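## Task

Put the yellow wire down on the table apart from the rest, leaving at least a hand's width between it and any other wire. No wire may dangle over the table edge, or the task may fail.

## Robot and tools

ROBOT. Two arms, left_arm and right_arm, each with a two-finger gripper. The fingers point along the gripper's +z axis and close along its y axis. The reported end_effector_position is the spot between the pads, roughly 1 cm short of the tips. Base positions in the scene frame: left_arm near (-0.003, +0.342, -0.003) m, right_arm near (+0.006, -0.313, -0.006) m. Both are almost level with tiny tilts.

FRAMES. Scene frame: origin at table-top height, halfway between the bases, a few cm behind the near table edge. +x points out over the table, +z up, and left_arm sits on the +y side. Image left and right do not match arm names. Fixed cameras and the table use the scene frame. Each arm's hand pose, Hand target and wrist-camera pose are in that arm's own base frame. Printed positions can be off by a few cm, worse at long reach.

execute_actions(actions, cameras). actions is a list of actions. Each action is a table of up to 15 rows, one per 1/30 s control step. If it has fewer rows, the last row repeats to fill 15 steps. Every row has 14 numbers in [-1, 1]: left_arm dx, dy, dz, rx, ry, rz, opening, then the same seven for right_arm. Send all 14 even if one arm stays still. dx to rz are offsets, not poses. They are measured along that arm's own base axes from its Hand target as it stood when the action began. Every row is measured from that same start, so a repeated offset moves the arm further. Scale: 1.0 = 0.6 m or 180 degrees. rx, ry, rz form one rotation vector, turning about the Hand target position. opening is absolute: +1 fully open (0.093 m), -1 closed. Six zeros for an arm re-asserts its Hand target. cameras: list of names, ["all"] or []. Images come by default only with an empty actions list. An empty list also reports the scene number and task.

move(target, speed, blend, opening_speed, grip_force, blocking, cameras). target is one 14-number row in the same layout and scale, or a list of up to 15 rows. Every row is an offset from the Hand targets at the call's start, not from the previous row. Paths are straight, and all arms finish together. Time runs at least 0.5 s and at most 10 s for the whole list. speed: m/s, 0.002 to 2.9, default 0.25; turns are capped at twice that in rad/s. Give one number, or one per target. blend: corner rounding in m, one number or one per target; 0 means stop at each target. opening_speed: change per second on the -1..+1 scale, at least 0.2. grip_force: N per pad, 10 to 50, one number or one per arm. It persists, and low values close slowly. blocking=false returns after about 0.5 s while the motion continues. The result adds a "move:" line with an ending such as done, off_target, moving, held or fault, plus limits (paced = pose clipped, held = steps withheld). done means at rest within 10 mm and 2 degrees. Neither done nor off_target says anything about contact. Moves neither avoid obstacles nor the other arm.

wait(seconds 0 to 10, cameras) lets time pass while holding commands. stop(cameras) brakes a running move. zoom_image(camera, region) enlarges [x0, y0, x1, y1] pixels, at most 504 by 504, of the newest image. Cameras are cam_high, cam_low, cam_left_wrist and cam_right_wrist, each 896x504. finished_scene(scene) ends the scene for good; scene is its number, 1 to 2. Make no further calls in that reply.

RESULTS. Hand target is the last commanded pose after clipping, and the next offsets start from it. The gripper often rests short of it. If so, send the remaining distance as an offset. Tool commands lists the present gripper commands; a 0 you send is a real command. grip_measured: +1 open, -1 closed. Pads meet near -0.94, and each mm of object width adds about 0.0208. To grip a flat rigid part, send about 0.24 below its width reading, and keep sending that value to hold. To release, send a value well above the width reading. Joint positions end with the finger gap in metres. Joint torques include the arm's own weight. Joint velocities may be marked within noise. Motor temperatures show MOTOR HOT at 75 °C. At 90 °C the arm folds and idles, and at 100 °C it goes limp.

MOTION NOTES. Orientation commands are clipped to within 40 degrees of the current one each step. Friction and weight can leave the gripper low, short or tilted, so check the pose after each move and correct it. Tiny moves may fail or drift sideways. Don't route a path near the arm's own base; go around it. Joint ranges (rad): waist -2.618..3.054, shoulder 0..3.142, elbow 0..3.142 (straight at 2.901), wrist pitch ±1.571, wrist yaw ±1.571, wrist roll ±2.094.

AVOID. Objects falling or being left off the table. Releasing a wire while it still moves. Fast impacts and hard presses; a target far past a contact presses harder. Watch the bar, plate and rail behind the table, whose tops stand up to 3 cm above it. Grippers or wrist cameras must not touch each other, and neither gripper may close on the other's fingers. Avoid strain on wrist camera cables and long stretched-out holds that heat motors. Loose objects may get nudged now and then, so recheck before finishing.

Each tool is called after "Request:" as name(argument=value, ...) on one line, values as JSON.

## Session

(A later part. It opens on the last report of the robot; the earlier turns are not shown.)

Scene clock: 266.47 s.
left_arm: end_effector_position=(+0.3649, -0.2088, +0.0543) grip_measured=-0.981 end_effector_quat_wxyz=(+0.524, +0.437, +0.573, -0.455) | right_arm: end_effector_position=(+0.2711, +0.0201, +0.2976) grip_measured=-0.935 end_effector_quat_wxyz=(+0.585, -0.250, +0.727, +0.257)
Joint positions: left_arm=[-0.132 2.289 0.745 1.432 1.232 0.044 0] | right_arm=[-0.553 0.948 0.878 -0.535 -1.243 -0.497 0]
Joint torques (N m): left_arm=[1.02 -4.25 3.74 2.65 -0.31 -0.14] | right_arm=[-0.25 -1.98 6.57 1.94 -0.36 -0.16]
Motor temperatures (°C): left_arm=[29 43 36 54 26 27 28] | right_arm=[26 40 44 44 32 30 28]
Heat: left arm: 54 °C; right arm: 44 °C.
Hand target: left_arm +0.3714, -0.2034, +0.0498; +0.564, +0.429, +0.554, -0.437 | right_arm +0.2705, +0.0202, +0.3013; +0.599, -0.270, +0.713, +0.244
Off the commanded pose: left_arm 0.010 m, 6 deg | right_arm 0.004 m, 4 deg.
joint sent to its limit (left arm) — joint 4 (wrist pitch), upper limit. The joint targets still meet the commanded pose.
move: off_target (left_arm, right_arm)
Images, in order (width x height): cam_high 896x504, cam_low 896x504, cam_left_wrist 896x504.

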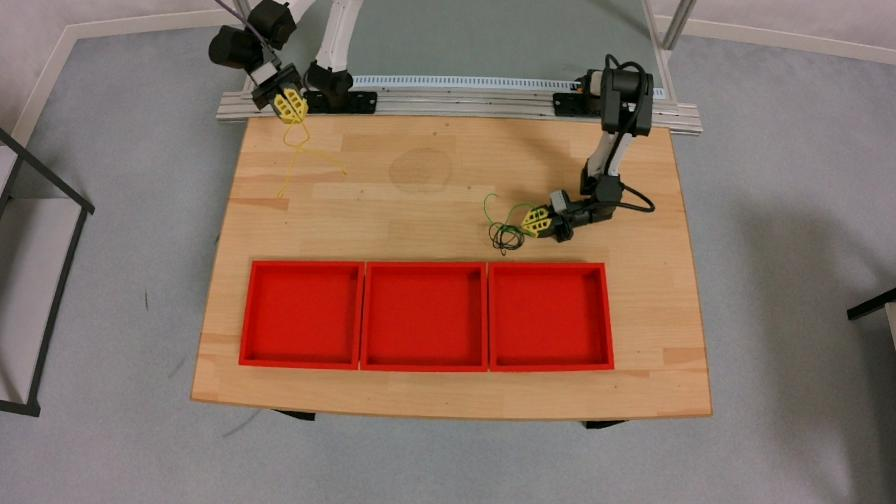

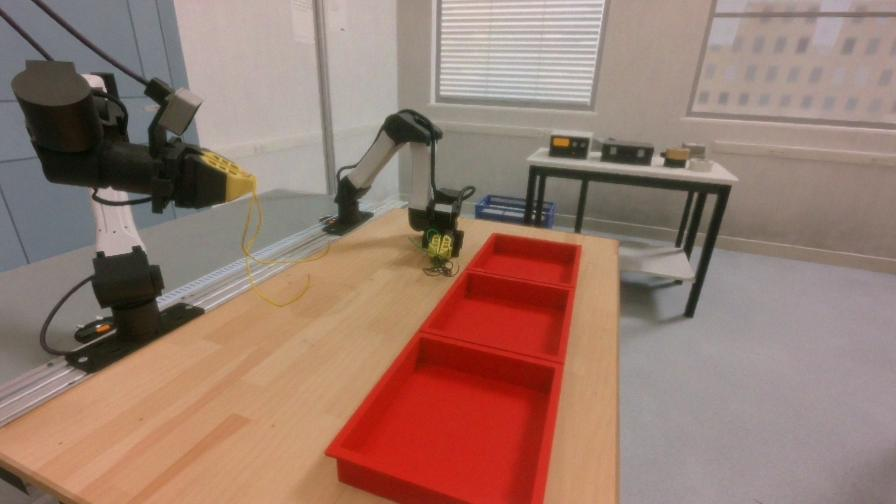

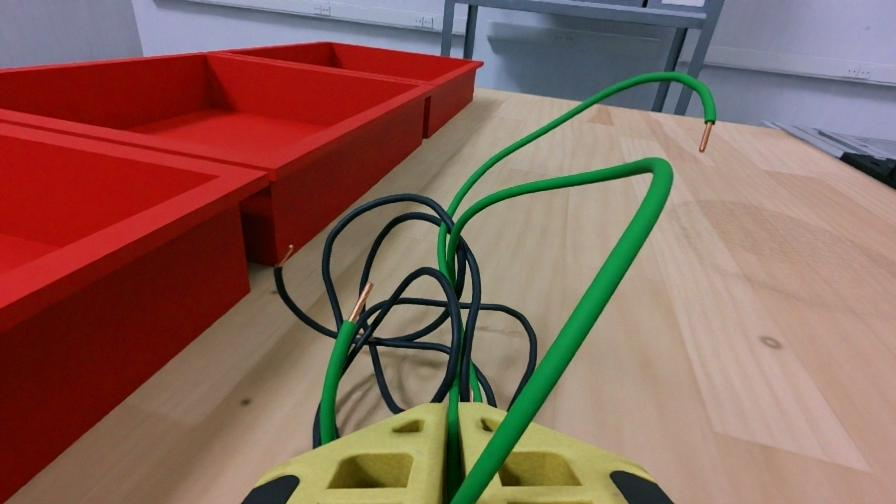

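Request:
move(target=[[0,0,-0.02,0,0,0,-1, 0.1,0.05,-0.25,-0.12,0.12,0,-0.941665],[0,0,-0.02,0,0,0,0, 0.1167,0.058,-0.427,-0.12,0.12,0,-0.941665]], speed=0.12, blend=[0.02,0], opening_speed=1.0, cameras=["all"])

Scene clock: 284.80 s.
left_arm: end_effector_position=(+0.3820, -0.2062, +0.0492) grip_measured=-0.003 end_effector_quat_wxyz=(+0.546, +0.439, +0.571, -0.428) | right_arm: end_effector_position=(+0.3374, +0.0550, +0.0478) grip_measured=-0.935 end_effector_quat_wxyz=(+0.390, -0.327, +0.846, +0.158)
Joint positions: left_arm=[-0.126 2.325 0.79 1.432 1.192 0.087 0.045] | right_arm=[-0.135 1.525 0.59 0.005 -0.635 -0.655 0]
Joint torques (N m): left_arm=[0.39 -4.36 0.87 2.68 0.04 -0.35] | right_arm=[0.49 -3.86 5.65 1.92 -0.05 0.21]
Motor temperatures (°C): left_arm=[29 40 36 57 26 27 28] | right_arm=[26 38 43 46 32 30 28]
Heat: left arm: 57 °C; right arm: 46 °C.
Hand target: left_arm +0.3714, -0.2034, +0.0377; +0.564, +0.429, +0.554, -0.437 | right_arm +0.3405, +0.0551, +0.0451; +0.395, -0.326, +0.845, +0.153
Off the commanded pose: left_arm 0.016 m, 3 deg | right_arm 0.004 m, 1 deg.
joint sent to its limit (left arm) — joint 4 (wrist pitch), upper limit. The joint targets still meet the commanded pose.
move: off_target (left_arm); target 2's new opening was sent with left_arm's hand 0.017 m and 5 deg from that target

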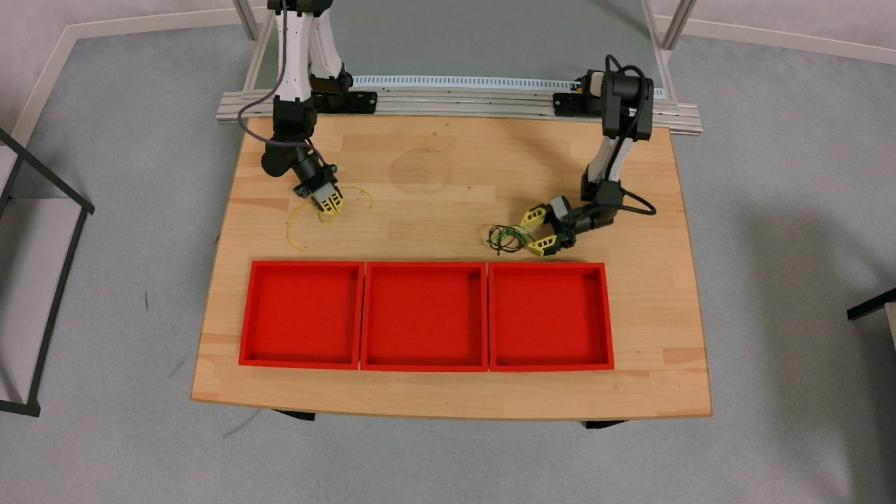

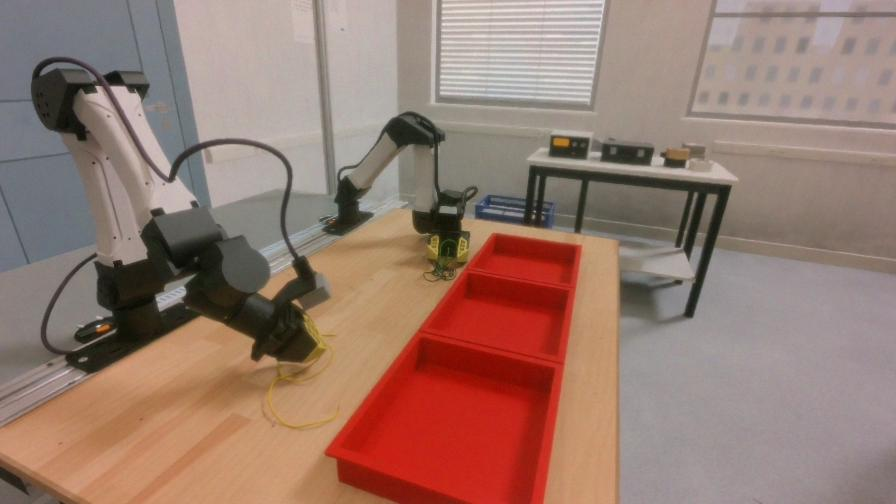

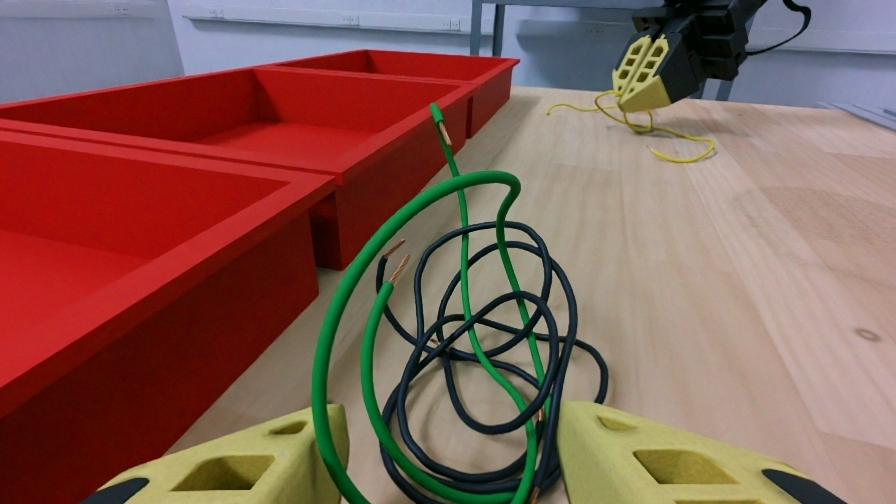

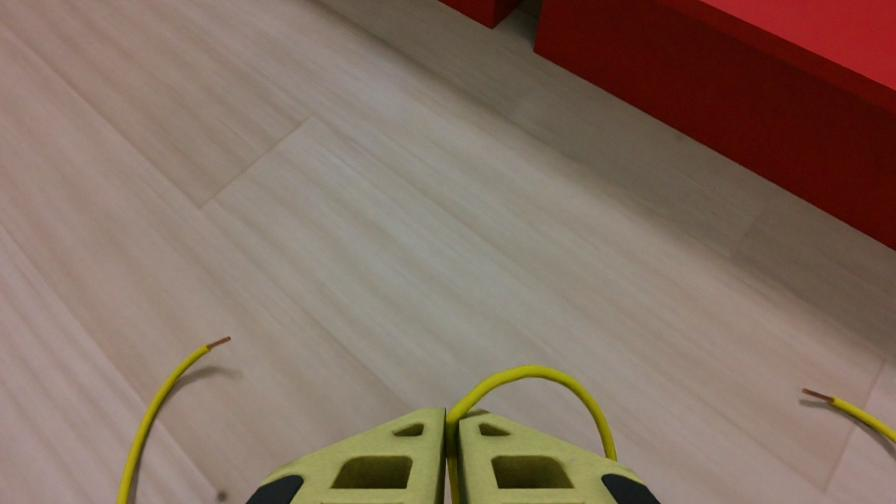

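Request:
move(target=[[-0.05,0.18,0.05,0,0,0,0, 0,0,-0.03,0,0,0,-0.941665],[-0.05,0.18,0.05,0,0,0,0, 0,0,-0.03,0,0,0,-0.2],[-0.05,0.18,0.2,0,0,0,0, -0.11,-0.1,0.12,0,0,0,-0.2]], speed=[0.12,0.12,0.1], opening_speed=0.8, cameras=["all"])

Scene clock: 298.13 s.
left_arm: end_effector_position=(+0.3420, -0.0979, +0.1471) grip_measured=-0.002 end_effector_quat_wxyz=(+0.544, +0.416, +0.571, -0.453) | right_arm: end_effector_position=(+0.2706, -0.0048, +0.1058) grip_measured=-0.202 end_effector_quat_wxyz=(+0.380, -0.316, +0.855, +0.154)
Joint positions: left_arm=[0.214 1.925 0.621 1.386 1.537 -0.146 0.045] | right_arm=[-0.468 1.226 0.68 -0.644 -0.775 -1.019 0.036]
Joint torques (N m): left_arm=[0.64 -9.7 4.66 1.5 -0.11 -0.1] | right_arm=[-0.39 -3.58 9.31 0.81 -0.5 -0.13]
Motor temperatures (°C): left_arm=[29 42 35 55 26 27 28] | right_arm=[26 38 41 46 32 30 28]
Heat: left arm: 55 °C; right arm: 46 °C.
Hand target: left_arm +0.3414, -0.0955, +0.1578; +0.564, +0.429, +0.554, -0.437 | right_arm +0.2745, -0.0050, +0.1172; +0.395, -0.326, +0.845, +0.153
Off the commanded pose: left_arm 0.011 m, 4 deg | right_arm 0.012 m, 2 deg.
move: off_target (left_arm, right_arm)

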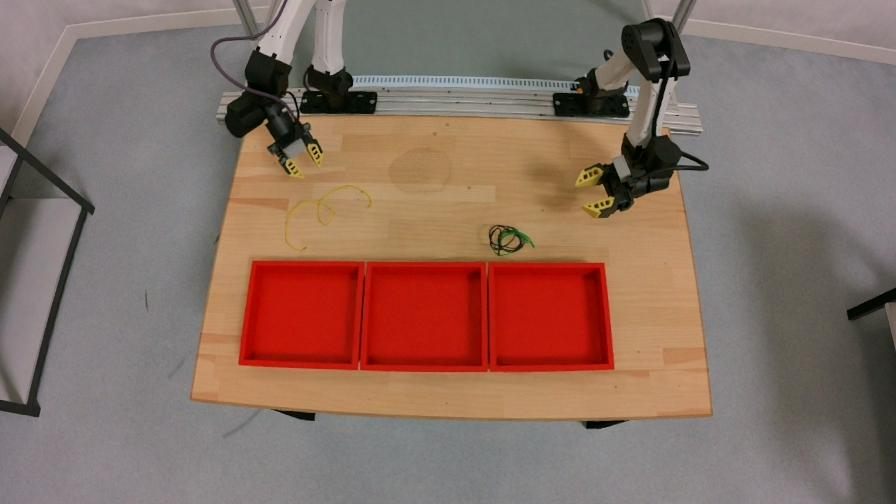

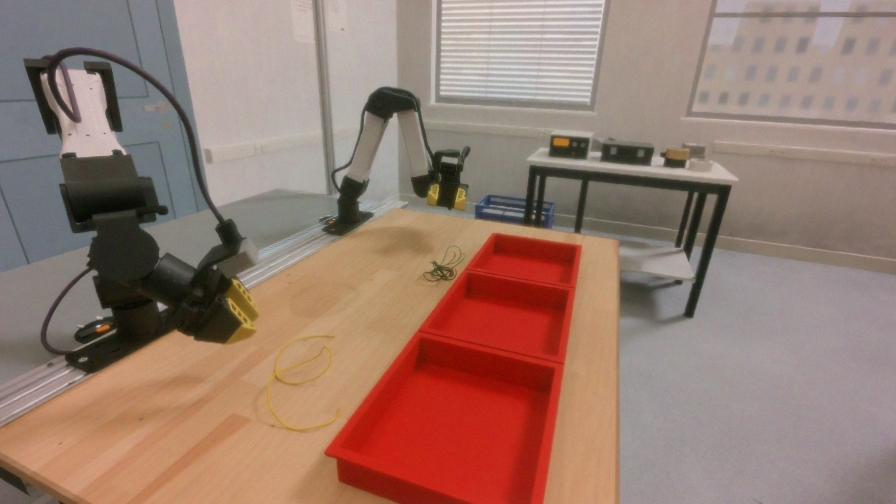

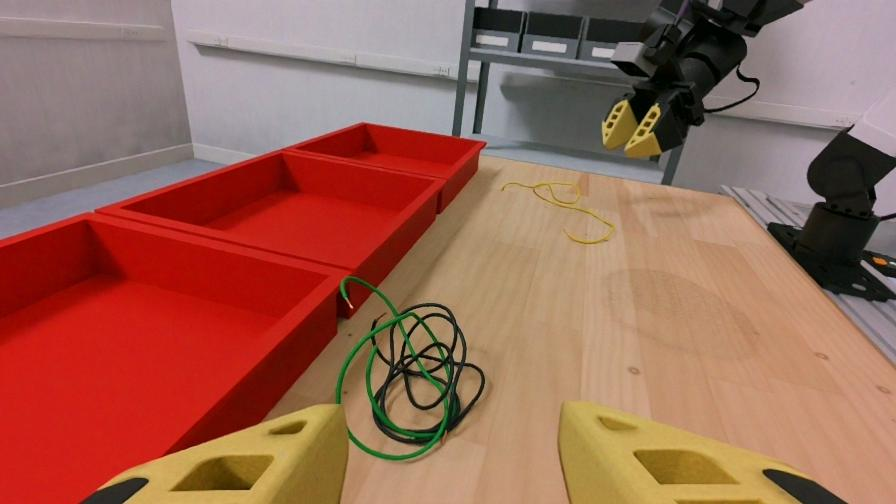

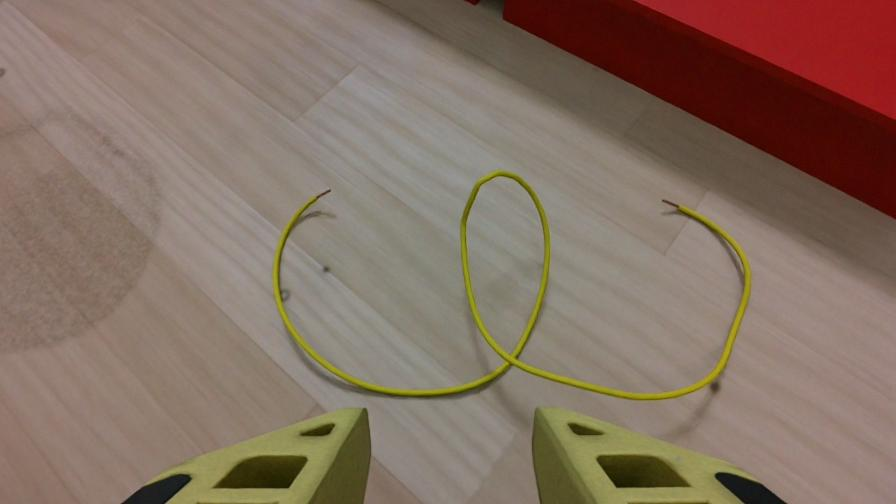

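Request:
zoom_image(camera="cam_left_wrist", region=[480, 160, 640, 260])

Scaled by 3.150.

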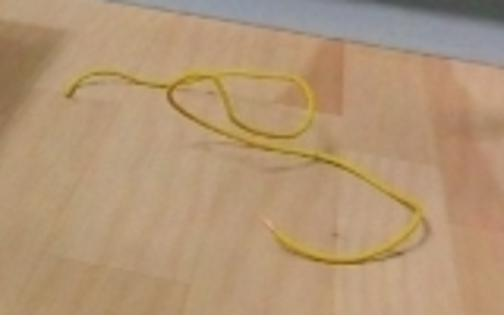

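Low and separate.

Request:
finished_scene(scene=2)

The scene is finished: the task was done.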